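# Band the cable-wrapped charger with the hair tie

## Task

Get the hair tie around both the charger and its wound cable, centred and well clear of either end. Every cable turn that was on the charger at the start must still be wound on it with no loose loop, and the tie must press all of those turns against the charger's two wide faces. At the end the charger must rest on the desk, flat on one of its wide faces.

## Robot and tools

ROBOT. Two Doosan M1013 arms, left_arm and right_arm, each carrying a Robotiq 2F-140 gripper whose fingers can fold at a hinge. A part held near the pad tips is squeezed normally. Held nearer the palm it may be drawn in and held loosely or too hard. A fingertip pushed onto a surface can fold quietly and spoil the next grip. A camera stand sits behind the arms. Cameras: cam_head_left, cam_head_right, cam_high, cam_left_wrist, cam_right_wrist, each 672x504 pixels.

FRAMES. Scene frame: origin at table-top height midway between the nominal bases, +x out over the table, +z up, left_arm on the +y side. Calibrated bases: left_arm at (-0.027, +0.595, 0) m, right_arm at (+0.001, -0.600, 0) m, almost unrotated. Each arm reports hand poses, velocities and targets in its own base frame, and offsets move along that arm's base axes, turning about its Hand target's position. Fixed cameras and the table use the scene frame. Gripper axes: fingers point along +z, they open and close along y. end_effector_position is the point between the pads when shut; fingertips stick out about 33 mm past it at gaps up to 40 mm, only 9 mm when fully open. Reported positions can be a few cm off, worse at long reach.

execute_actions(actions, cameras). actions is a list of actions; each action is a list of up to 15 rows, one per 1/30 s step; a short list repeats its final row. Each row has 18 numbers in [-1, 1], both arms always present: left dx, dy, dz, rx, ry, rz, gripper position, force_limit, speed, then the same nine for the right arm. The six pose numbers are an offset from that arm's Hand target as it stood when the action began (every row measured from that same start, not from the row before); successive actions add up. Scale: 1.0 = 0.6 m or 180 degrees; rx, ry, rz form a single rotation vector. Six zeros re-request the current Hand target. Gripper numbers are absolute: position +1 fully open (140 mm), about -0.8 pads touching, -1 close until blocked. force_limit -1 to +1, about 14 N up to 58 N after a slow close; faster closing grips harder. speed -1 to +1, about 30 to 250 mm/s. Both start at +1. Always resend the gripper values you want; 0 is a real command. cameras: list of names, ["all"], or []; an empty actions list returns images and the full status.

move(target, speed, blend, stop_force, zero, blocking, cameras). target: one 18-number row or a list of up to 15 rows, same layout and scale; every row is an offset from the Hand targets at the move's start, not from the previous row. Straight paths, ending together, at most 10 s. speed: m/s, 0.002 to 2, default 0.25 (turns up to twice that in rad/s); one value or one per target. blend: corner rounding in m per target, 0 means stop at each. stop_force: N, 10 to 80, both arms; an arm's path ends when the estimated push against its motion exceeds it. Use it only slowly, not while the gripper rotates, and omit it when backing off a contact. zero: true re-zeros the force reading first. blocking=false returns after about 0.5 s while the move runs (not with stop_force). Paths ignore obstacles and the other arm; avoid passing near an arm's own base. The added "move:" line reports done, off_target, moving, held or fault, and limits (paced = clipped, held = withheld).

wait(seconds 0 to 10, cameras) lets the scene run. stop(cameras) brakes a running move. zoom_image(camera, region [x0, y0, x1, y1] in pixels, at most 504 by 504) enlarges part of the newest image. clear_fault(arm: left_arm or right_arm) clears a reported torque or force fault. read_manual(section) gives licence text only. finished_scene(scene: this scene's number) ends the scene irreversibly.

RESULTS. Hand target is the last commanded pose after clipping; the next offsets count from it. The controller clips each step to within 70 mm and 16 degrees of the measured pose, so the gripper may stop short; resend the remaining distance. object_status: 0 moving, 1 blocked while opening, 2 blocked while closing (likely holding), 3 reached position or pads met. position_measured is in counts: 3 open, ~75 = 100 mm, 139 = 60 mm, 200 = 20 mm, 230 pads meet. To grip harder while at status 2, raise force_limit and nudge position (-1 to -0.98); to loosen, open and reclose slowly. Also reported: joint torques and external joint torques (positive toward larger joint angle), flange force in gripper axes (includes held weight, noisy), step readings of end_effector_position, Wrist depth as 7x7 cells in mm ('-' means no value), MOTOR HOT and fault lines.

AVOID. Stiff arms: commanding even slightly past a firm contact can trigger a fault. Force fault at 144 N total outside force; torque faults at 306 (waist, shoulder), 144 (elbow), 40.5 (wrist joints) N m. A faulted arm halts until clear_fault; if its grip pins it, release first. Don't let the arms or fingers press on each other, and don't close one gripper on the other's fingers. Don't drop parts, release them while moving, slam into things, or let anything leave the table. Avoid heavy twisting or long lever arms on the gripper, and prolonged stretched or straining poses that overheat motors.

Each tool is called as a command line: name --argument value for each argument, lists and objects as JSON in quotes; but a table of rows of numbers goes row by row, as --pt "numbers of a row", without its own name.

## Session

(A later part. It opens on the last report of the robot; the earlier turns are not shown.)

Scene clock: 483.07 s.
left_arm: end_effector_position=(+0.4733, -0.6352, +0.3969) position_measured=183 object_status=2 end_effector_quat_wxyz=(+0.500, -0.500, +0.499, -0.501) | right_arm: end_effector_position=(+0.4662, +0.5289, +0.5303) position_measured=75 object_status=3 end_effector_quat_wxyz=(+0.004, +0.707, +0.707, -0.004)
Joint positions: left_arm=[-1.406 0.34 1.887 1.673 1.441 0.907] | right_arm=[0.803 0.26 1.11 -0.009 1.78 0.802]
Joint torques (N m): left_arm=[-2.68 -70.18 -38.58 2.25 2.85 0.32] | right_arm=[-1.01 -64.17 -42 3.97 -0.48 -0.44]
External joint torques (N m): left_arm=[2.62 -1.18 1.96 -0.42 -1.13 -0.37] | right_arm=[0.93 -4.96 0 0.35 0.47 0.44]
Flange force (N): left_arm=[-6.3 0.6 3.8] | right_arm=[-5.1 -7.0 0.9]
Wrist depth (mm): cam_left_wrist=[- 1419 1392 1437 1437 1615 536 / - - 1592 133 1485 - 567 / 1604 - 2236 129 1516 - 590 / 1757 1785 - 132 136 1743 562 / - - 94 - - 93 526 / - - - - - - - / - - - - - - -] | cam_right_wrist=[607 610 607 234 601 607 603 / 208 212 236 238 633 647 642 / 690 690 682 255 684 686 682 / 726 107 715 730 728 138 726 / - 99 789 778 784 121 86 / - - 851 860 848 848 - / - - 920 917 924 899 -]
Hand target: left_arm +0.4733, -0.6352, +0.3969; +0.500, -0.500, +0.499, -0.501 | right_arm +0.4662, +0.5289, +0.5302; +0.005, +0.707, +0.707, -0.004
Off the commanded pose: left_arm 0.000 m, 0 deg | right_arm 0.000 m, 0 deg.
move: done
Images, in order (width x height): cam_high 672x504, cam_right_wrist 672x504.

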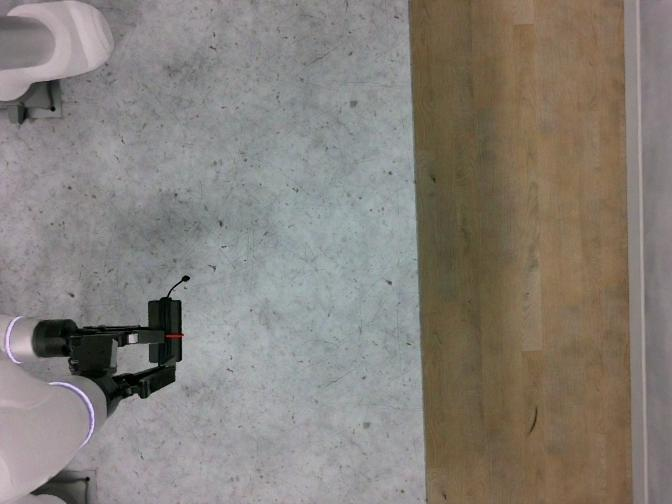

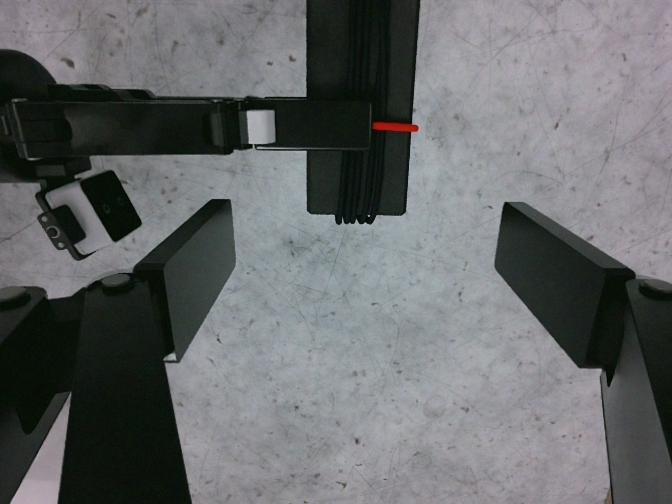

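move --target '[0,0,0,0,0,0,-1,0.8,-0.8,-0.0083,-0.0133,-0.1,0,0,-0.009,0.43,-0.8,-1]' --speed 0.1 --cameras '["cam_right_wrist","cam_left_wrist"]'

Scene clock: 495.90 s.
left_arm: end_effector_position=(+0.4733, -0.6352, +0.3969) position_measured=183 object_status=2 end_effector_quat_wxyz=(+0.500, -0.500, +0.499, -0.501) | right_arm: end_effector_position=(+0.4612, +0.5210, +0.4703) position_measured=75 object_status=3 end_effector_quat_wxyz=(+0.004, +0.717, +0.697, -0.005)
Joint positions: left_arm=[-1.406 0.34 1.887 1.673 1.441 0.907] | right_arm=[0.801 0.23 1.258 -0.009 1.664 0.829]
Joint torques (N m): left_arm=[-3.18 -69.94 -38.38 2.24 2.91 0.31] | right_arm=[0.57 -63.47 -42.31 4.06 -0.43 -0.44]
External joint torques (N m): left_arm=[3.01 -1.41 1.75 -0.4 -1.2 -0.35] | right_arm=[-0.68 -3.61 -0.54 0.34 0.41 0.44]
Flange force (N): left_arm=[-6.3 0.2 4.5] | right_arm=[-3.9 -2.8 -1.3]
Wrist depth (mm): cam_left_wrist=[1410 - 1652 1485 - 1410 537 / - 190 194 135 1475 1447 557 / - 95 1664 - 1581 - 562 / - 1743 1716 134 137 663 556 / - - 94 - - 93 511 / - - - 158 - - - / - - - - - - -] | cam_right_wrist=[552 553 560 179 182 551 546 / 153 155 170 177 188 588 580 / 638 626 625 195 201 615 625 / 665 107 645 676 667 138 645 / - 99 715 711 713 121 86 / - - 763 773 768 768 - / - - 827 830 830 833 -]
Hand target: left_arm +0.4733, -0.6352, +0.3969; +0.500, -0.500, +0.499, -0.501 | right_arm +0.4612, +0.5210, +0.4702; +0.004, +0.717, +0.697, -0.005
Off the commanded pose: left_arm 0.000 m, 0 deg | right_arm 0.000 m, 0 deg.
move: done
Images, in order (width x height): cam_left_wrist 672x504, cam_right_wrist 672x504.

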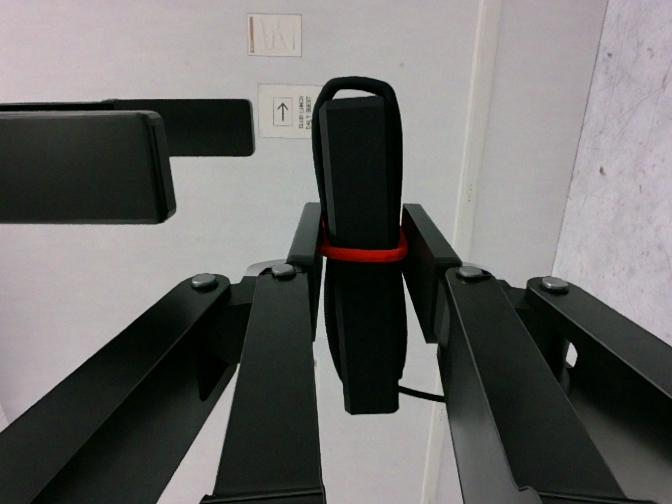

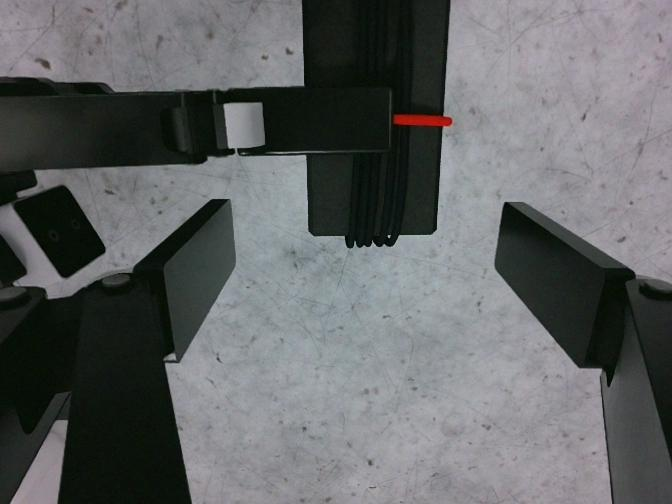

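move --target '[0,0,0,0,0,0,-1,0.8,-0.8,0.005,0,-0.072,0,0,0,0.43,-0.8,-1]' --speed 0.08

execute_actions --actions '[[[0,0,0,0,0,0,-1,0.8,-0.8,0,0,0,0,0,0,-1,-0.1,-1]],[[0,0,0,0,0,0,-1,0.8,-0.8,0,0,0,0,0,0,-1,-0.1,-1]],[[0,0,0,0,0,0,-1,0.8,-0.8,0,0,0,0,0,0,-1,-0.1,-1]],[[0,0,0,0,0,0,-1,0.8,-0.8,0,0,0,0,0,0,-1,-0.1,-1]]]' --cameras '["cam_right_wrist","cam_left_wrist"]'

Scene clock: 504.23 s.
left_arm: end_effector_position=(+0.4733, -0.6352, +0.3969) position_measured=183 object_status=2 end_effector_quat_wxyz=(+0.500, -0.500, +0.499, -0.501) | right_arm: end_effector_position=(+0.4642, +0.5210, +0.4271) position_measured=75 object_status=3 end_effector_quat_wxyz=(+0.004, +0.717, +0.697, -0.005)
Joint positions: left_arm=[-1.406 0.34 1.887 1.673 1.441 0.907] | right_arm=[0.798 0.23 1.335 -0.009 1.586 0.826]
Joint torques (N m): left_arm=[-3.05 -70.54 -38.51 2.23 2.92 0.29] | right_arm=[0.34 -63.99 -42.51 4.08 -0.51 -0.43]
External joint torques (N m): left_arm=[3.01 -0.81 1.91 -0.41 -1.2 -0.34] | right_arm=[-0.41 -3.16 -0.5 0.34 0.49 0.43]
Flange force (N): left_arm=[-5.8 0.9 4.6] | right_arm=[-3.1 -2.6 -1.7]
Wrist depth (mm): cam_left_wrist=[1506 - 1581 1447 1639 1548 537 / - 185 191 135 1325 1559 559 / - 96 99 100 1592 1716 560 / - - 103 132 140 1716 559 / - - 94 - - 93 528 / - - - 158 - - - / - - - - - - -] | cam_right_wrist=[516 515 516 139 139 514 511 / 535 129 134 135 144 542 540 / 119 138 154 151 154 578 582 / 618 107 155 161 162 139 606 / - 99 659 659 667 121 86 / - - 715 713 724 711 - / - - 776 771 771 758 -]
Hand target: left_arm +0.4733, -0.6352, +0.3969; +0.500, -0.500, +0.499, -0.501 | right_arm +0.4642, +0.5210, +0.4270; +0.004, +0.717, +0.697, -0.005
Off the commanded pose: left_arm 0.000 m, 0 deg | right_arm 0.000 m, 0 deg.
move: done

Scene clock: 506.43 s.
left_arm: end_effector_position=(+0.4733, -0.6352, +0.3969) position_measured=185 object_status=2 end_effector_quat_wxyz=(+0.500, -0.500, +0.499, -0.501) | right_arm: end_effector_position=(+0.4643, +0.5210, +0.4270) position_measured=139 object_status=2 end_effector_quat_wxyz=(+0.004, +0.717, +0.697, -0.005)
Joint positions: left_arm=[-1.406 0.34 1.887 1.673 1.442 0.907] | right_arm=[0.798 0.23 1.335 -0.009 1.586 0.826]
Joint torques (N m): left_arm=[-0.13 -70.93 -40.45 3.17 2.66 0.34] | right_arm=[4.65 -62.91 -40.72 6.03 0.5 -0.65]
External joint torques (N m): left_arm=[-0.16 -0.49 3.79 -1.32 -0.95 -0.39] | right_arm=[-4.65 -3.87 -2.11 -1.62 -0.52 0.65]
External joint torques at the end of the 1st action: left_arm=[2.92 -0.79 1.95 -0.43 -1.14 -0.34] | right_arm=[-0.47 -3.9 -0.4 0.37 0.49 0.42]
External joint torques at the end of the 2nd action: left_arm=[2.55 -1.16 1.76 -0.45 -1.17 -0.37] | right_arm=[-0.32 -3.8 -0.39 0.39 0.48 0.43]
External joint torques at the end of the 3rd action: left_arm=[0.79 -0.77 3.59 -1.42 -0.97 -0.37] | right_arm=[-5.03 -4.36 -2.25 -1.62 -0.4 0.63]
Flange force (N): left_arm=[-8.0 2.5 -2.1] | right_arm=[-5.6 2.8 -2.8]
Flange force at the end of the 1st action (N): left_arm=[-5.8 0.9 4.3] | right_arm=[-4.2 -3.4 -1.5]
Flange force at the end of the 2nd action (N): left_arm=[-5.8 0.4 3.8] | right_arm=[-4.0 -3.5 -1.5]
Flange force at the end of the 3rd action (N): left_arm=[-8.2 2.0 -0.7] | right_arm=[-6.4 2.9 -3.2]
Wrist depth (mm): cam_left_wrist=[- - 1375 1419 1729 1287 533 / - 171 114 113 1581 1495 560 / - 1689 116 119 1581 1689 557 / 1581 1664 - 133 139 1702 559 / - - 94 147 - - 531 / - - - 160 - - - / - - - - - - -] | cam_right_wrist=[515 514 511 139 139 508 508 / 540 125 135 136 146 541 538 / 594 576 151 151 153 573 576 / 623 604 122 161 161 599 606 / - 93 89 659 661 90 91 / - - 717 704 713 - 63 / - - - 776 778 - -]
Hand target: left_arm +0.4733, -0.6352, +0.3969; +0.500, -0.500, +0.499, -0.501 | right_arm +0.4642, +0.5210, +0.4270; +0.004, +0.717, +0.697, -0.005
Off the commanded pose: left_arm 0.000 m, 0 deg | right_arm 0.000 m, 0 deg.
Step readings (end_effector_position of left_arm | right_arm; steps 1 to 15: 1st action; 16 to 30: 2nd action; 31 to 45: 3rd action; 46 to 60: 4th action):
0: (+0.4733, -0.6352, +0.3969) | (+0.4642, +0.5210, +0.4271)
1: (+0.4733, -0.6352, +0.3969) | (+0.4642, +0.5210, +0.4271)
2: (+0.4733, -0.6352, +0.3969) | (+0.4642, +0.5210, +0.4271)
4: (+0.4733, -0.6352, +0.3969) | (+0.4642, +0.5210, +0.4271)
8: (+0.4733, -0.6352, +0.3969) | (+0.4642, +0.5210, +0.4270)
15: (+0.4733, -0.6352, +0.3969) | (+0.4642, +0.5210, +0.4270)
16: (+0.4733, -0.6352, +0.3969) | (+0.4642, +0.5210, +0.4270)
17: (+0.4733, -0.6352, +0.3969) | (+0.4642, +0.5210, +0.4270)
19: (+0.4733, -0.6352, +0.3969) | (+0.4642, +0.5210, +0.4270)
23: (+0.4733, -0.6352, +0.3969) | (+0.4642, +0.5210, +0.4270)
30: (+0.4733, -0.6352, +0.3969) | (+0.4642, +0.5210, +0.4270)
31: (+0.4733, -0.6352, +0.3969) | (+0.4642, +0.5210, +0.4270)
32: (+0.4733, -0.6352, +0.3969) | (+0.4642, +0.5210, +0.4270)
34: (+0.4733, -0.6352, +0.3969) | (+0.4642, +0.5210, +0.4270)
38: (+0.4733, -0.6352, +0.3969) | (+0.4643, +0.5210, +0.4270)
45: (+0.4733, -0.6352, +0.3969) | (+0.4643, +0.5209, +0.4270)
46: (+0.4733, -0.6352, +0.3969) | (+0.4643, +0.5209, +0.4270)
47: (+0.4733, -0.6352, +0.3969) | (+0.4643, +0.5209, +0.4270)
49: (+0.4733, -0.6352, +0.3969) | (+0.4643, +0.5209, +0.4270)
53: (+0.4733, -0.6352, +0.3969) | (+0.4643, +0.5209, +0.4270)
60: (+0.4733, -0.6352, +0.3969) | (+0.4643, +0.5210, +0.4270)
Images, in order (width x height): cam_left_wrist 672x504, cam_right_wrist 672x504.

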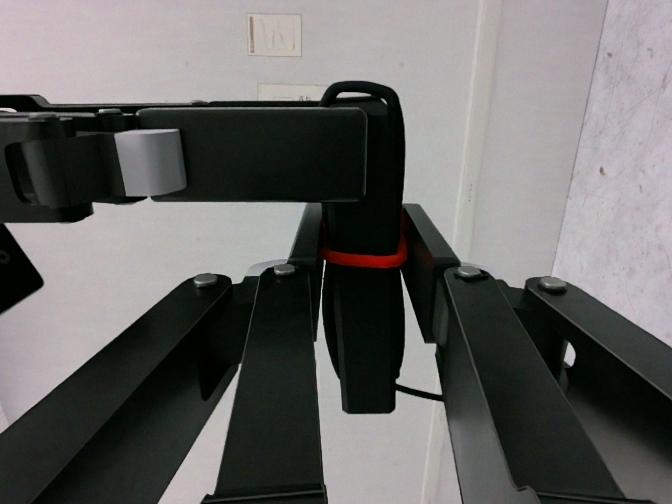

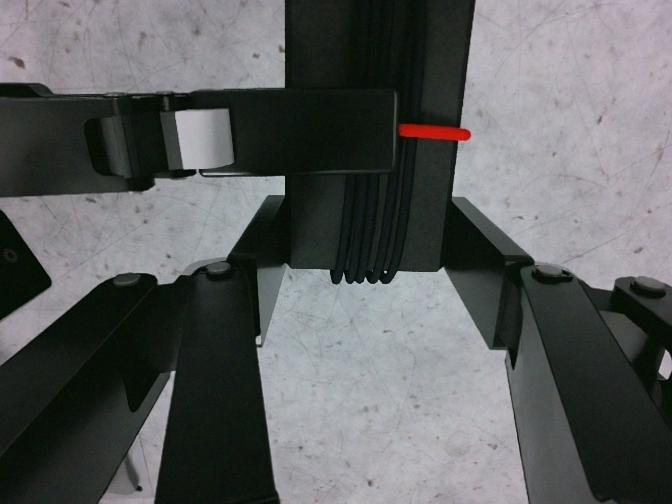

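Good grip. Left releases.

execute_actions --actions '[[[0,0,0,0,0,0,-0.08,0,-1,0,0,0,0,0,0,-1,-0.1,-1]],[[0,0,0,0,0,0,-0.08,0,-1,0,0,0,0,0,0,-1,-0.1,-1]]]'

move --target '[-0.3,0,0,0,0,0,-0.08,0,-1,0,0,0,0,0,0,-1,-0.1,-1]' --speed 0.12 --cameras '["cam_right_wrist","cam_left_wrist","cam_high"]'

Scene clock: 511.17 s.
left_arm: end_effector_position=(+0.4733, -0.6352, +0.3969) position_measured=139 object_status=0 end_effector_quat_wxyz=(+0.500, -0.500, +0.499, -0.501) | right_arm: end_effector_position=(+0.4642, +0.5210, +0.4270) position_measured=139 object_status=2 end_effector_quat_wxyz=(+0.004, +0.717, +0.697, -0.005)
Joint positions: left_arm=[-1.406 0.34 1.887 1.673 1.441 0.907] | right_arm=[0.798 0.23 1.335 -0.009 1.586 0.826]
Joint torques (N m): left_arm=[-2.96 -68.42 -36.99 1.38 2.17 0.28] | right_arm=[0.68 -65.75 -44.46 4.15 -0.59 -0.4]
External joint torques (N m): left_arm=[2.85 -3.15 0.1 0.46 -0.46 -0.32] | right_arm=[-0.55 -0.96 1.66 0.26 0.57 0.4]
External joint torques at the end of the 1st action: left_arm=[2.91 -3.2 0.39 0.35 -0.47 -0.39] | right_arm=[-0.51 -0.96 1.38 0.28 0.59 0.44]
Flange force (N): left_arm=[-5.4 -2.6 4.4] | right_arm=[-3.8 -2.9 2.0]
Flange force at the end of the 1st action (N): left_arm=[-6.1 -2.3 4.2] | right_arm=[-3.3 -2.6 1.5]
Wrist depth (mm): cam_left_wrist=[- - 1475 1581 - 1428 537 / 1506 171 115 115 137 1383 563 / - - 116 118 1456 1627 560 / - 1729 115 133 138 642 562 / - - 90 151 - 84 - / - - - 159 162 - - / - - - - - - -] | cam_right_wrist=[516 516 513 143 143 516 507 / 531 117 122 122 148 538 546 / 106 115 128 128 153 568 572 / 625 615 122 160 161 599 606 / - 93 89 661 658 90 91 / - - 711 713 709 - 63 / - - - 768 768 - -]
Hand target: left_arm +0.4733, -0.6352, +0.3969; +0.500, -0.500, +0.499, -0.501 | right_arm +0.4642, +0.5210, +0.4270; +0.004, +0.717, +0.697, -0.005
Off the commanded pose: left_arm 0.000 m, 0 deg | right_arm 0.000 m, 0 deg.
Step readings (end_effector_position of left_arm | right_arm; steps 1 to 15: 1st action; 16 to 30: 2nd action):
0: (+0.4733, -0.6352, +0.3969) | (+0.4642, +0.5210, +0.4270)
1: (+0.4733, -0.6352, +0.3969) | (+0.4642, +0.5210, +0.4270)
2: (+0.4733, -0.6352, +0.3969) | (+0.4642, +0.5210, +0.4270)
4: (+0.4733, -0.6352, +0.3969) | (+0.4642, +0.5210, +0.4270)
8: (+0.4733, -0.6352, +0.3969) | (+0.4642, +0.5210, +0.4270)
15: (+0.4733, -0.6352, +0.3969) | (+0.4642, +0.5210, +0.4270)
16: (+0.4733, -0.6352, +0.3969) | (+0.4642, +0.5210, +0.4270)
17: (+0.4733, -0.6352, +0.3969) | (+0.4642, +0.5210, +0.4270)
19: (+0.4733, -0.6352, +0.3969) | (+0.4642, +0.5210, +0.4270)
23: (+0.4733, -0.6352, +0.3969) | (+0.4642, +0.5210, +0.4270)
30: (+0.4733, -0.6352, +0.3969) | (+0.4642, +0.5210, +0.4270)

Scene clock: 513.07 s.
left_arm: end_effector_position=(+0.2933, -0.6351, +0.3969) position_measured=139 object_status=3 end_effector_quat_wxyz=(+0.500, -0.500, +0.499, -0.501) | right_arm: end_effector_position=(+0.4642, +0.5210, +0.4270) position_measured=139 object_status=2 end_effector_quat_wxyz=(+0.004, +0.717, +0.697, -0.005)
Joint positions: left_arm=[-1.687 0.321 1.914 1.5 1.663 0.902] | right_arm=[0.798 0.23 1.335 -0.009 1.586 0.826]
Joint torques (N m): left_arm=[-3.15 -65.43 -36.06 1.95 2.22 0.25] | right_arm=[0.35 -65.75 -44.4 4.15 -0.59 -0.42]
External joint torques (N m): left_arm=[3.32 -3.14 0.42 0.46 -0.49 -0.3] | right_arm=[-0.33 -1.52 1.43 0.26 0.58 0.42]
Flange force (N): left_arm=[-4.5 -2.5 6.5] | right_arm=[-3.9 -3.5 1.6]
Wrist depth (mm): cam_left_wrist=[1428 1627 - - 1506 750 560 / 283 264 270 284 1447 785 557 / 294 1799 1925 313 1537 782 560 / - - 115 1771 147 738 560 / - - 115 1908 - 84 - / - - 2213 2354 - - - / - - - 2258 - - -] | cam_right_wrist=[515 516 513 142 142 513 509 / 548 543 543 147 149 544 541 / 579 575 579 153 155 573 576 / 617 607 122 160 161 595 604 / - 93 89 661 652 89 91 / - - 715 711 717 - 63 / - - - 766 758 - -]
Hand target: left_arm +0.2933, -0.6352, +0.3969; +0.500, -0.500, +0.499, -0.501 | right_arm +0.4642, +0.5210, +0.4270; +0.004, +0.717, +0.697, -0.005
Off the commanded pose: left_arm 0.000 m, 0 deg | right_arm 0.000 m, 0 deg.
move: done
Images, in order (width x height): cam_high 672x504, cam_left_wrist 672x504, cam_right_wrist 672x504.

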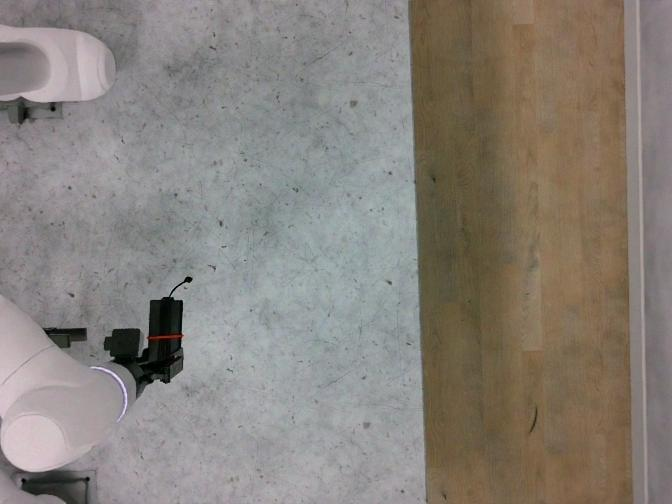

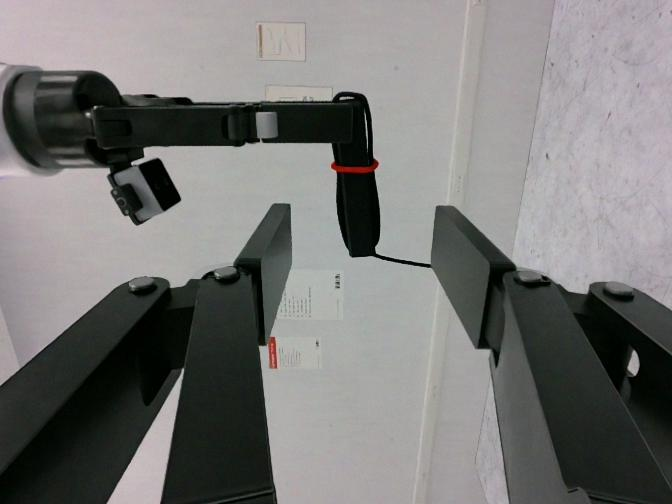

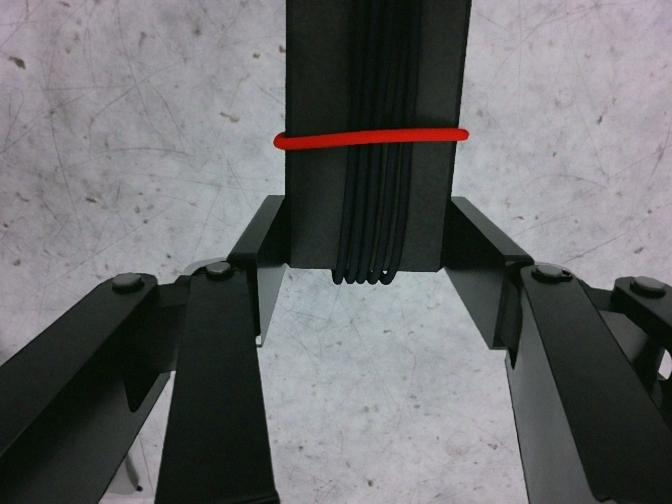

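move --target '[0,0,0,0,0,0,-0.08,0,-1,0,0,-0.608,0,0,0,-1,-0.1,-1]' --speed 0.12

move --target '[0,0,0,0,0,0,-0.08,0,-1,0,0,-0.045,0,0,0,-1,-0.1,-1]' --speed 0.01 --stop_force 10 --cameras '["cam_right_wrist","cam_head_left"]'

Scene clock: 520.73 s.
left_arm: end_effector_position=(+0.2933, -0.6352, +0.3969) position_measured=139 object_status=3 end_effector_quat_wxyz=(+0.500, -0.500, +0.499, -0.501) | right_arm: end_effector_position=(+0.4641, +0.5208, +0.1258) position_measured=139 object_status=2 end_effector_quat_wxyz=(+0.004, +0.717, +0.697, -0.005)
Joint positions: left_arm=[-1.687 0.321 1.914 1.5 1.663 0.902] | right_arm=[0.798 0.352 1.735 -0.01 1.064 0.831]
Joint torques (N m): left_arm=[-2.92 -65.69 -36.13 2.01 2.22 0.29] | right_arm=[0.49 -72.8 -38.28 3.57 -0.67 -0.43]
External joint torques (N m): left_arm=[2.82 -2.9 0.4 0.42 -0.5 -0.34] | right_arm=[-0.4 -1.02 1 0.27 0.65 0.43]
Flange force (N): left_arm=[-4.3 -2.2 5.7] | right_arm=[-2.4 -2.0 -1.0]
Wrist depth (mm): cam_left_wrist=[- - 1592 1581 - 1581 560 / - 274 260 272 277 282 337 / - 170 236 262 294 719 533 / 148 160 140 228 148 728 560 / - - 115 231 - 84 - / - - - 2149 - - - / - - - 2305 - - -] | cam_right_wrist=[236 235 235 153 153 233 233 / 250 249 248 152 155 247 247 / 264 265 264 158 157 263 261 / 282 278 122 161 161 274 275 / - 93 89 301 301 90 91 / - - 323 324 323 - 63 / - - - 352 351 - -]
Hand target: left_arm +0.2933, -0.6352, +0.3969; +0.500, -0.500, +0.499, -0.501 | right_arm +0.4641, +0.5208, +0.1258; +0.004, +0.717, +0.697, -0.005 (not the last commanded pose)
Off the commanded pose: left_arm 0.000 m, 0 deg | right_arm 0.064 m, 0 deg.
move: held (right_arm; a check stopped the path); limits=held
pose unreachable (right arm): on one or more control steps of this call, first in action 0 (counted from 0), this arm could not follow its commanded pose, so it was not sent that pose on those steps. It may still have moved: this result reports where it is.
cause: moving toward the commanded pose would bring a part of the arm too close to another arm (a part of this arm just beyond joint 4 (forearm roll) and the left arm's gripper, at the place that arm is still heading or pushing toward).

Scene clock: 522.87 s.
left_arm: end_effector_position=(+0.2933, -0.6352, +0.3969) position_measured=139 object_status=3 end_effector_quat_wxyz=(+0.500, -0.500, +0.499, -0.501) | right_arm: end_effector_position=(+0.4641, +0.5208, +0.1141) position_measured=139 object_status=2 end_effector_quat_wxyz=(+0.004, +0.717, +0.697, -0.005)
Joint positions: left_arm=[-1.687 0.321 1.914 1.5 1.663 0.902] | right_arm=[0.798 0.362 1.745 -0.01 1.044 0.832]
Joint torques (N m): left_arm=[-2.85 -65.26 -35.98 2.03 2.18 0.25] | right_arm=[0.19 -73.32 -38.31 3.53 -0.6 -0.47]
External joint torques (N m): left_arm=[3 -3.4 0.31 0.38 -0.45 -0.3] | right_arm=[-0.16 -1.21 1.36 0.28 0.58 0.47]
Flange force (N): left_arm=[-4.7 -2.8 5.9] | right_arm=[-2.9 -3.0 -0.8]
Wrist depth (mm): cam_left_wrist=[- - 1570 1615 1559 1506 565 / - 283 262 269 278 284 339 / 135 151 233 252 294 694 538 / 143 154 140 213 138 738 589 / - - 115 207 2012 84 - / - - 185 198 - - - / - - - 2305 - - -] | cam_right_wrist=[225 225 224 153 153 222 223 / 239 237 237 152 155 236 236 / 253 251 252 157 159 250 251 / 269 266 122 160 161 260 263 / - 93 89 287 288 90 91 / - - 310 309 309 - 63 / - - - 337 335 - -]
Hand target: left_arm +0.2933, -0.6352, +0.3969; +0.500, -0.500, +0.499, -0.501 | right_arm +0.4641, +0.5208, +0.1141; +0.004, +0.717, +0.697, -0.005 (not the last commanded pose)
Off the commanded pose: left_arm 0.000 m, 0 deg | right_arm 0.015 m, 0 deg.
move: held (right_arm; a check stopped the path); limits=held
pose unreachable (right arm): on one or more control steps of this call, first in action 0 (counted from 0), this arm could not follow its commanded pose, so it was not sent that pose on those steps. It may still have moved: this result reports where it is.
cause: moving toward the commanded pose would bring a part of the arm too close to another arm (a part of this arm just beyond joint 4 (forearm roll) and the left arm's gripper, at the place that arm is still heading or pushing toward).
Images, in order (width x height): cam_head_left 672x504, cam_right_wrist 672x504.

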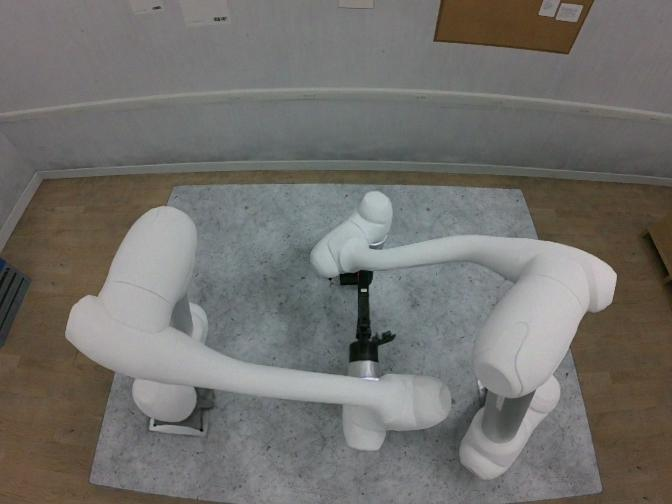

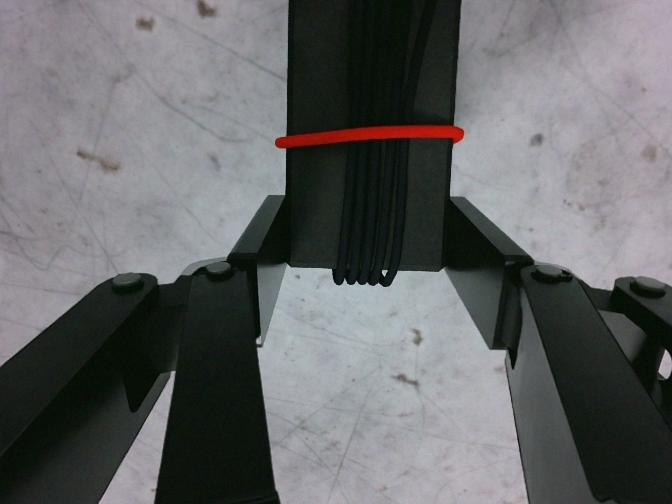

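move --target '[0,0.3,0,0,0,0,-0.08,0,-1,0,0,0,0,0,0,-1,-0.1,-1]' --speed 0.2

move --target '[0,0,0,0,0,0,-0.08,0,-1,0,0,-0.087,0,0,0,-1,-0.1,-1]' --speed 0.08

move --target '[0,0,0,0,0,0,-0.08,0,-1,0,0,-0.045,0,0,0,-1,-0.1,-1]' --speed 0.01 --stop_force 10 --cameras '["cam_right_wrist","cam_head_left"]'

Scene clock: 527.53 s.
left_arm: end_effector_position=(+0.2932, -0.6351, +0.3969) position_measured=139 object_status=3 end_effector_quat_wxyz=(+0.500, -0.500, +0.499, -0.501) | right_arm: end_effector_position=(+0.4641, +0.5208, +0.1141) position_measured=139 object_status=2 end_effector_quat_wxyz=(+0.004, +0.717, +0.697, -0.005)
Joint positions: left_arm=[-1.687 0.321 1.914 1.5 1.663 0.901] | right_arm=[0.798 0.362 1.745 -0.01 1.044 0.832]
Joint torques (N m): left_arm=[-2.5 -65.63 -35.88 2 2.27 0.25] | right_arm=[0.29 -73.13 -38.19 3.54 -0.6 -0.42]
External joint torques (N m): left_arm=[2.5 -3.05 0.06 0.44 -0.55 -0.3] | right_arm=[-0.22 -1.03 1.39 0.25 0.58 0.42]
Flange force (N): left_arm=[-3.8 -2.6 5.3] | right_arm=[-2.8 -2.7 -0.6]
Wrist depth (mm): cam_left_wrist=[- 1689 1639 1537 1581 743 563 / - 284 261 270 278 282 339 / 135 152 235 253 291 707 540 / 143 153 140 214 138 726 586 / - - 115 200 - 84 - / - - 184 195 - - - / - - - 2170 - - -] | cam_right_wrist=[225 225 225 153 153 223 222 / 238 237 236 153 155 237 236 / 253 253 251 158 158 249 251 / 270 266 122 161 161 260 263 / - 93 89 287 287 90 91 / - - 310 309 309 - 63 / - - - 336 334 - -]
Hand target: left_arm +0.2933, -0.6352, +0.3969; +0.500, -0.500, +0.499, -0.501 (not the last commanded pose) | right_arm +0.4641, +0.5208, +0.1141; +0.004, +0.717, +0.697, -0.005
Off the commanded pose: left_arm 0.180 m, 0 deg | right_arm 0.000 m, 0 deg.
move: held (left_arm; a check stopped the path); limits=held
pose unreachable (left arm): on one or more control steps of this call, first in action 0 (counted from 0), this arm could not follow its commanded pose, so it was not sent that pose on those steps. It may still have moved: this result reports where it is.
cause: moving toward the commanded pose would bring a part of the arm too close to another arm (this arm's gripper and a part of the right arm just beyond its joint 4 (forearm roll), at the place that arm is still heading or pushing toward).

Scene clock: 528.03 s.
left_arm: end_effector_position=(+0.2932, -0.6351, +0.3969) position_measured=139 object_status=3 end_effector_quat_wxyz=(+0.500, -0.500, +0.499, -0.501) | right_arm: end_effector_position=(+0.4641, +0.5208, +0.1141) position_measured=139 object_status=2 end_effector_quat_wxyz=(+0.004, +0.717, +0.697, -0.005)
Joint positions: left_arm=[-1.687 0.321 1.914 1.5 1.663 0.902] | right_arm=[0.798 0.362 1.745 -0.01 1.044 0.832]
Joint torques (N m): left_arm=[-3.15 -65.37 -35.98 2.03 2.22 0.32] | right_arm=[0.12 -72.92 -38.15 3.52 -0.55 -0.41]
External joint torques (N m): left_arm=[3.07 -3.32 0.14 0.41 -0.49 -0.37] | right_arm=[-0.27 -1 1.34 0.26 0.53 0.41]
Flange force (N): left_arm=[-4.3 -2.7 6.1] | right_arm=[-2.8 -2.6 -0.5]
Wrist depth (mm): cam_left_wrist=[- - 1604 1615 1652 721 562 / - 278 261 269 277 282 340 / 135 153 236 255 312 785 540 / 142 153 139 214 148 728 584 / - - 115 199 - 84 - / - - 184 194 - - - / - - - - - - -] | cam_right_wrist=[225 224 224 153 153 223 223 / 238 238 237 153 155 236 236 / 254 253 251 157 158 251 250 / 269 266 101 161 161 260 262 / - 93 88 287 289 90 91 / - - 311 310 308 - 63 / - - - 335 335 - -]
Hand target: left_arm +0.2933, -0.6352, +0.3969; +0.500, -0.500, +0.499, -0.501 | right_arm +0.4641, +0.5208, +0.1141; +0.004, +0.717, +0.697, -0.005 (not the last commanded pose)
Off the commanded pose: left_arm 0.000 m, 0 deg | right_arm 0.052 m, 0 deg.
move: held (right_arm; a check stopped the path); limits=held
pose unreachable (right arm): on one or more control steps of this call, first in action 0 (counted from 0), this arm could not follow its commanded pose, so it was not sent that pose on those steps. It may still have moved: this result reports where it is.
cause: moving toward the commanded pose would bring a part of the arm too close to another arm (a part of this arm just beyond joint 4 (forearm roll) and the left arm's gripper, at the place that arm is still heading or pushing toward).

Scene clock: 528.57 s.
left_arm: end_effector_position=(+0.2933, -0.6351, +0.3969) position_measured=139 object_status=3 end_effector_quat_wxyz=(+0.500, -0.500, +0.499, -0.501) | right_arm: end_effector_position=(+0.4641, +0.5208, +0.1141) position_measured=139 object_status=2 end_effector_quat_wxyz=(+0.004, +0.717, +0.697, -0.005)
Joint positions: left_arm=[-1.687 0.321 1.914 1.5 1.663 0.902] | right_arm=[0.798 0.362 1.745 -0.01 1.044 0.832]
Joint torques (N m): left_arm=[-3.18 -65.67 -36 1.97 2.16 0.25] | right_arm=[0.59 -72.9 -38.15 3.55 -0.62 -0.41]
External joint torques (N m): left_arm=[3.25 -2.89 0.35 0.45 -0.44 -0.3] | right_arm=[-0.5 -1.53 1.29 0.25 0.6 0.41]
Flange force (N): left_arm=[-4.0 -2.3 6.3] | right_arm=[-3.5 -2.7 -1.1]
Wrist depth (mm): cam_left_wrist=[1627 1537 1570 1570 1716 1526 560 / 139 278 265 270 277 283 340 / 135 153 236 254 300 788 537 / 143 153 140 218 139 740 569 / - - 115 200 - 84 - / - - 184 202 - - - / - - - 2305 - - -] | cam_right_wrist=[225 225 224 153 153 223 223 / 239 237 236 153 155 236 236 / 253 252 251 157 157 252 251 / 271 267 108 161 161 260 263 / - 93 89 288 288 90 91 / - - 310 310 307 - 63 / - - - 333 335 - -]
Hand target: left_arm +0.2933, -0.6352, +0.3969; +0.500, -0.500, +0.499, -0.501 | right_arm +0.4641, +0.5208, +0.1141; +0.004, +0.717, +0.697, -0.005 (not the last commanded pose)
Off the commanded pose: left_arm 0.000 m, 0 deg | right_arm 0.027 m, 0 deg.
move: held (right_arm; a check stopped the path); limits=held
pose unreachable (right arm): on one or more control steps of this call, first in action 0 (counted from 0), this arm could not follow its commanded pose, so it was not sent that pose on those steps. It may still have moved: this result reports where it is.
cause: moving toward the commanded pose would bring a part of the arm too close to another arm (a part of this arm just beyond joint 4 (forearm roll) and the left arm's gripper, along the way the arms are being sent, or toward where that arm still pushes).
Images, in order (width x height): cam_head_left 672x504, cam_right_wrist 672x504.

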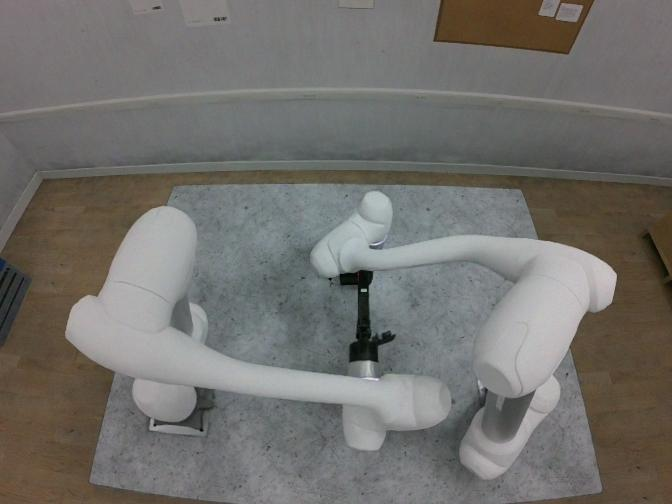

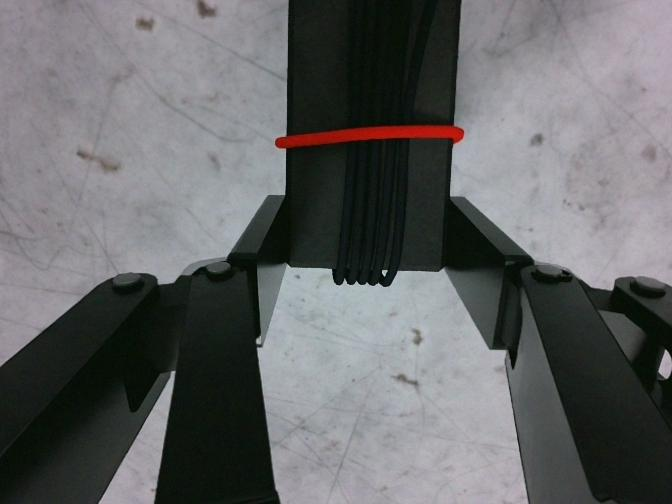

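move --target '[0,0,0,0,0,0,-0.08,0,-1,0,0,0.35,0,0,0,-1,-0.1,-1]' --speed 0.15

move --target '[-0.08,0.45,0,0,0,0,-0.08,0,-1,0,0,0,0,0,0,-1,-0.1,-1]' --speed 0.2 --cameras '["cam_right_wrist","cam_head_left"]'

Scene clock: 533.50 s.
left_arm: end_effector_position=(+0.2933, -0.6352, +0.3969) position_measured=139 object_status=3 end_effector_quat_wxyz=(+0.500, -0.500, +0.499, -0.501) | right_arm: end_effector_position=(+0.4641, +0.5208, +0.3241) position_measured=139 object_status=2 end_effector_quat_wxyz=(+0.004, +0.717, +0.697, -0.005)
Joint positions: left_arm=[-1.687 0.321 1.914 1.5 1.663 0.902] | right_arm=[0.798 0.244 1.502 -0.009 1.405 0.828]
Joint torques (N m): left_arm=[-3.11 -65.61 -35.96 1.98 2.21 0.33] | right_arm=[0.54 -66.33 -44.35 4.11 -0.71 -0.44]
External joint torques (N m): left_arm=[2.99 -3.05 0.15 0.46 -0.49 -0.38] | right_arm=[-0.54 -1.29 2.2 0.22 0.69 0.44]
Flange force (N): left_arm=[-4.0 -2.4 6.0] | right_arm=[-4.8 -3.9 1.7]
Wrist depth (mm): cam_left_wrist=[- 1615 1526 1677 1456 1548 556 / 274 279 287 274 279 738 565 / 285 300 1677 1729 - 703 559 / 271 - 115 1844 138 700 563 / - - 90 1860 - 85 - / - - - - - - - / - - - - - - -] | cam_right_wrist=[419 422 419 153 153 414 413 / 448 445 442 153 155 437 437 / 473 471 464 157 158 466 466 / 501 496 122 161 161 483 493 / - 93 89 533 538 90 91 / - - 578 579 572 - 63 / - - - 623 626 - -]
Hand target: left_arm +0.2933, -0.6352, +0.3969; +0.500, -0.500, +0.499, -0.501 | right_arm +0.4641, +0.5208, +0.3241; +0.004, +0.717, +0.697, -0.005
Off the commanded pose: left_arm 0.000 m, 0 deg | right_arm 0.000 m, 0 deg.
move: done

Scene clock: 535.37 s.
left_arm: end_effector_position=(+0.2453, -0.3652, +0.3969) position_measured=139 object_status=3 end_effector_quat_wxyz=(+0.500, -0.500, +0.499, -0.501) | right_arm: end_effector_position=(+0.4641, +0.5208, +0.3241) position_measured=139 object_status=2 end_effector_quat_wxyz=(+0.004, +0.717, +0.697, -0.005)
Joint positions: left_arm=[-1.897 -0.066 2.371 1.349 1.812 0.807] | right_arm=[0.798 0.244 1.502 -0.009 1.405 0.828]
Joint torques (N m): left_arm=[-2.82 -25 -34.32 2.25 2.4 0.3] | right_arm=[0.42 -66.35 -43.63 4.11 -0.59 -0.45]
External joint torques (N m): left_arm=[2.88 -1.44 0.99 0.42 -0.48 -0.35] | right_arm=[-0.48 -1.44 1.37 0.23 0.58 0.45]
Flange force (N): left_arm=[-0.9 -0.3 9.7] | right_arm=[-3.7 -3.1 0.6]
Wrist depth (mm): cam_left_wrist=[1799 1615 1771 1570 1383 728 566 / 1716 1689 - - 1627 748 559 / - 1925 - 1814 1702 766 563 / 2380 1959 115 1908 148 788 556 / - - 115 2049 - 84 - / - - - 2191 - - - / - - - - - - -] | cam_right_wrist=[422 421 419 153 153 415 416 / 442 445 443 153 155 440 437 / 472 471 467 158 158 470 465 / 506 496 122 160 161 485 490 / - 93 89 540 537 90 91 / - - 579 572 576 - 63 / - - - 621 626 - -]
Hand target: left_arm +0.2453, -0.3652, +0.3969; +0.500, -0.500, +0.499, -0.501 | right_arm +0.4641, +0.5208, +0.3241; +0.004, +0.717, +0.697, -0.005
Off the commanded pose: left_arm 0.000 m, 0 deg | right_arm 0.000 m, 0 deg.
move: done
Images, in order (width x height): cam_head_left 672x504, cam_right_wrist 672x504.

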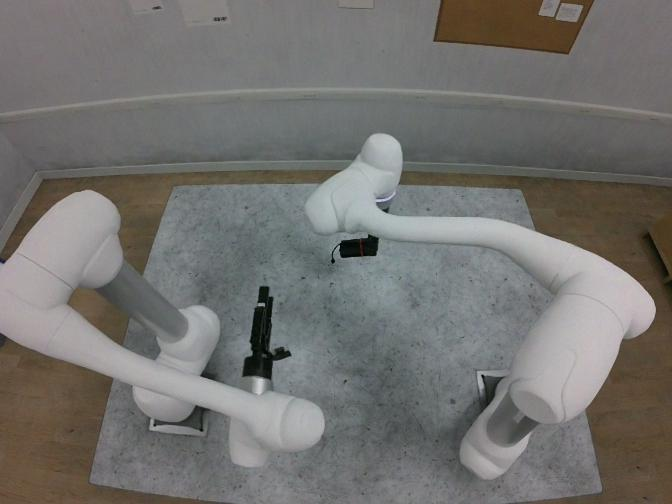

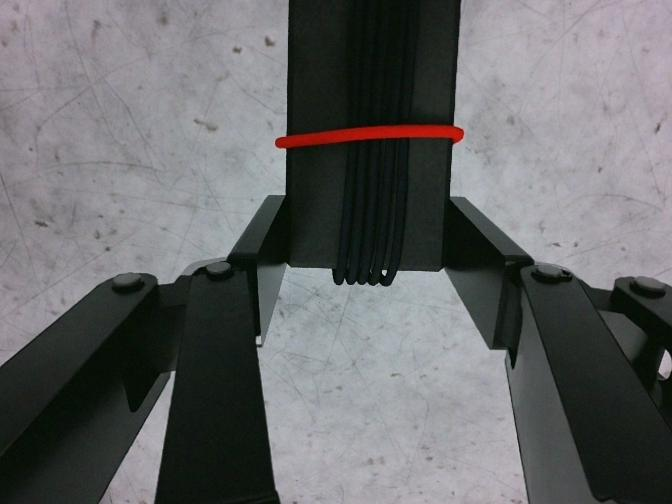

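move --target '[0,0,0,0,0,0,-0.08,0,-1,0,0,-0.44,0,0,0,-1,-0.1,-1]' --speed 0.13

move --target '[0,0,0,0,0,0,-0.08,0,-1,0,0,-0.045,0,0,0,-1,-0.1,-1]' --speed 0.01 --stop_force 10 --cameras '["cam_right_wrist","cam_head_left"]'

Scene clock: 542.30 s.
left_arm: end_effector_position=(+0.2453, -0.3652, +0.3969) position_measured=139 object_status=3 end_effector_quat_wxyz=(+0.500, -0.500, +0.499, -0.501) | right_arm: end_effector_position=(+0.4641, +0.5208, +0.0602) position_measured=139 object_status=2 end_effector_quat_wxyz=(+0.004, +0.717, +0.697, -0.005)
Joint positions: left_arm=[-1.897 -0.066 2.372 1.349 1.812 0.807] | right_arm=[0.798 0.411 1.788 -0.011 0.953 0.833]
Joint torques (N m): left_arm=[-3.23 -25.29 -33.7 2.29 2.41 0.28] | right_arm=[1.16 -72.78 -35.23 3.54 -0.81 -0.46]
External joint torques (N m): left_arm=[3.18 -1.2 0.2 0.4 -0.49 -0.33] | right_arm=[-1.08 -4.56 0.39 0.05 0.79 0.46]
Flange force (N): left_arm=[1.0 -0.8 10.1] | right_arm=[-5.5 -3.4 -5.4]
Wrist depth (mm): cam_left_wrist=[- - 1771 1771 1627 1604 659 / - 1716 - - - 740 565 / 1559 - - - 1876 779 560 / 2030 1959 115 1994 148 730 566 / - - 89 2236 - 84 - / - - 2258 - - - - / - - - - - - -] | cam_right_wrist=[175 175 175 145 146 174 174 / 188 186 185 147 151 184 183 / 197 197 197 154 156 195 195 / 210 208 122 161 161 203 206 / - 93 89 224 224 90 91 / - - 242 242 240 - 63 / - - - 261 262 - -]
Hand target: left_arm +0.2453, -0.3652, +0.3969; +0.500, -0.500, +0.499, -0.501 | right_arm +0.4641, +0.5208, +0.0601; +0.004, +0.717, +0.697, -0.005
Off the commanded pose: left_arm 0.000 m, 0 deg | right_arm 0.000 m, 0 deg.
move: done

Scene clock: 544.60 s.
left_arm: end_effector_position=(+0.2453, -0.3652, +0.3969) position_measured=139 object_status=3 end_effector_quat_wxyz=(+0.500, -0.500, +0.499, -0.501) | right_arm: end_effector_position=(+0.4641, +0.5208, +0.0434) position_measured=139 object_status=2 end_effector_quat_wxyz=(+0.004, +0.717, +0.697, -0.005)
Joint positions: left_arm=[-1.897 -0.066 2.372 1.349 1.812 0.807] | right_arm=[0.798 0.427 1.799 -0.011 0.925 0.833]
Joint torques (N m): left_arm=[-3.01 -25.25 -33.7 2.27 2.39 0.3] | right_arm=[2.34 -64.53 -28.78 3.77 -1.14 -0.41]
External joint torques (N m): left_arm=[2.97 -1.27 0.27 0.42 -0.47 -0.35] | right_arm=[-2.37 -13.65 -5.32 -0.26 1.12 0.41]
Flange force (N): left_arm=[0.6 -0.8 9.6] | right_arm=[-6.8 -1.8 -19.1]
Wrist depth (mm): cam_left_wrist=[1941 1876 1677 1548 1495 671 560 / 1892 1677 - - - 848 565 / 1757 1743 1860 2088 - 796 565 / 2068 - 115 1976 148 733 556 / - - 90 2108 - 84 - / - - - 2049 2170 - - / - - - - - - -] | cam_right_wrist=[160 160 160 131 130 159 159 / 170 170 169 138 140 168 168 / 180 180 179 149 155 179 178 / 193 192 122 162 161 185 188 / - 93 89 204 204 90 91 / - - 221 220 219 - 63 / - - - 238 237 - -]
Hand target: left_arm +0.2453, -0.3652, +0.3969; +0.500, -0.500, +0.499, -0.501 | right_arm +0.4641, +0.5208, +0.0434; +0.004, +0.717, +0.697, -0.005 (not the last commanded pose)
Off the commanded pose: left_arm 0.000 m, 0 deg | right_arm 0.010 m, 0 deg.
move: contact (right_arm)
Images, in order (width x height): cam_head_left 672x504, cam_right_wrist 672x504.

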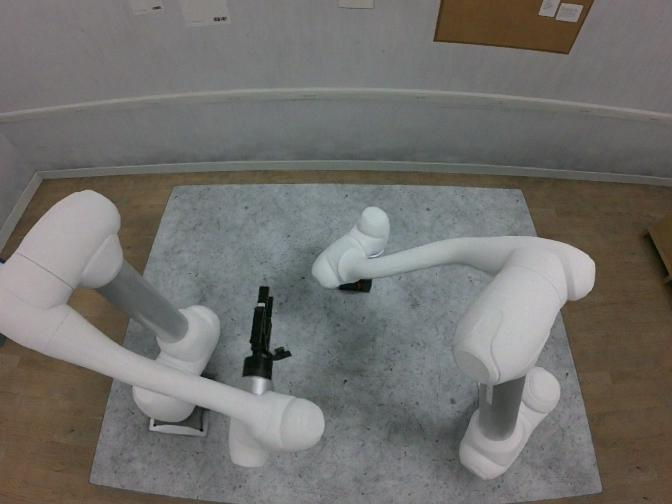

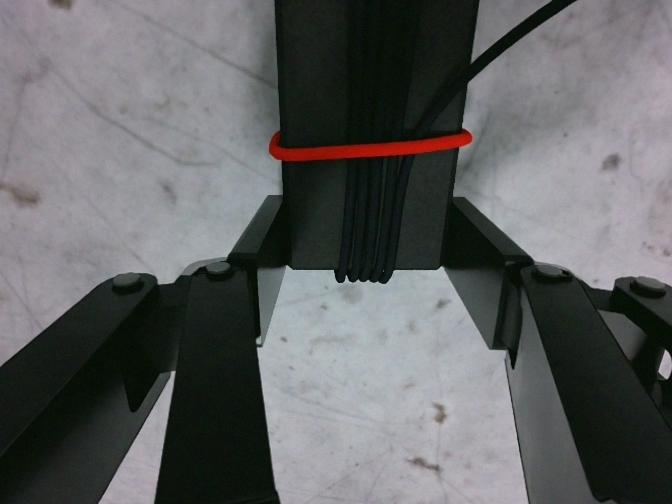

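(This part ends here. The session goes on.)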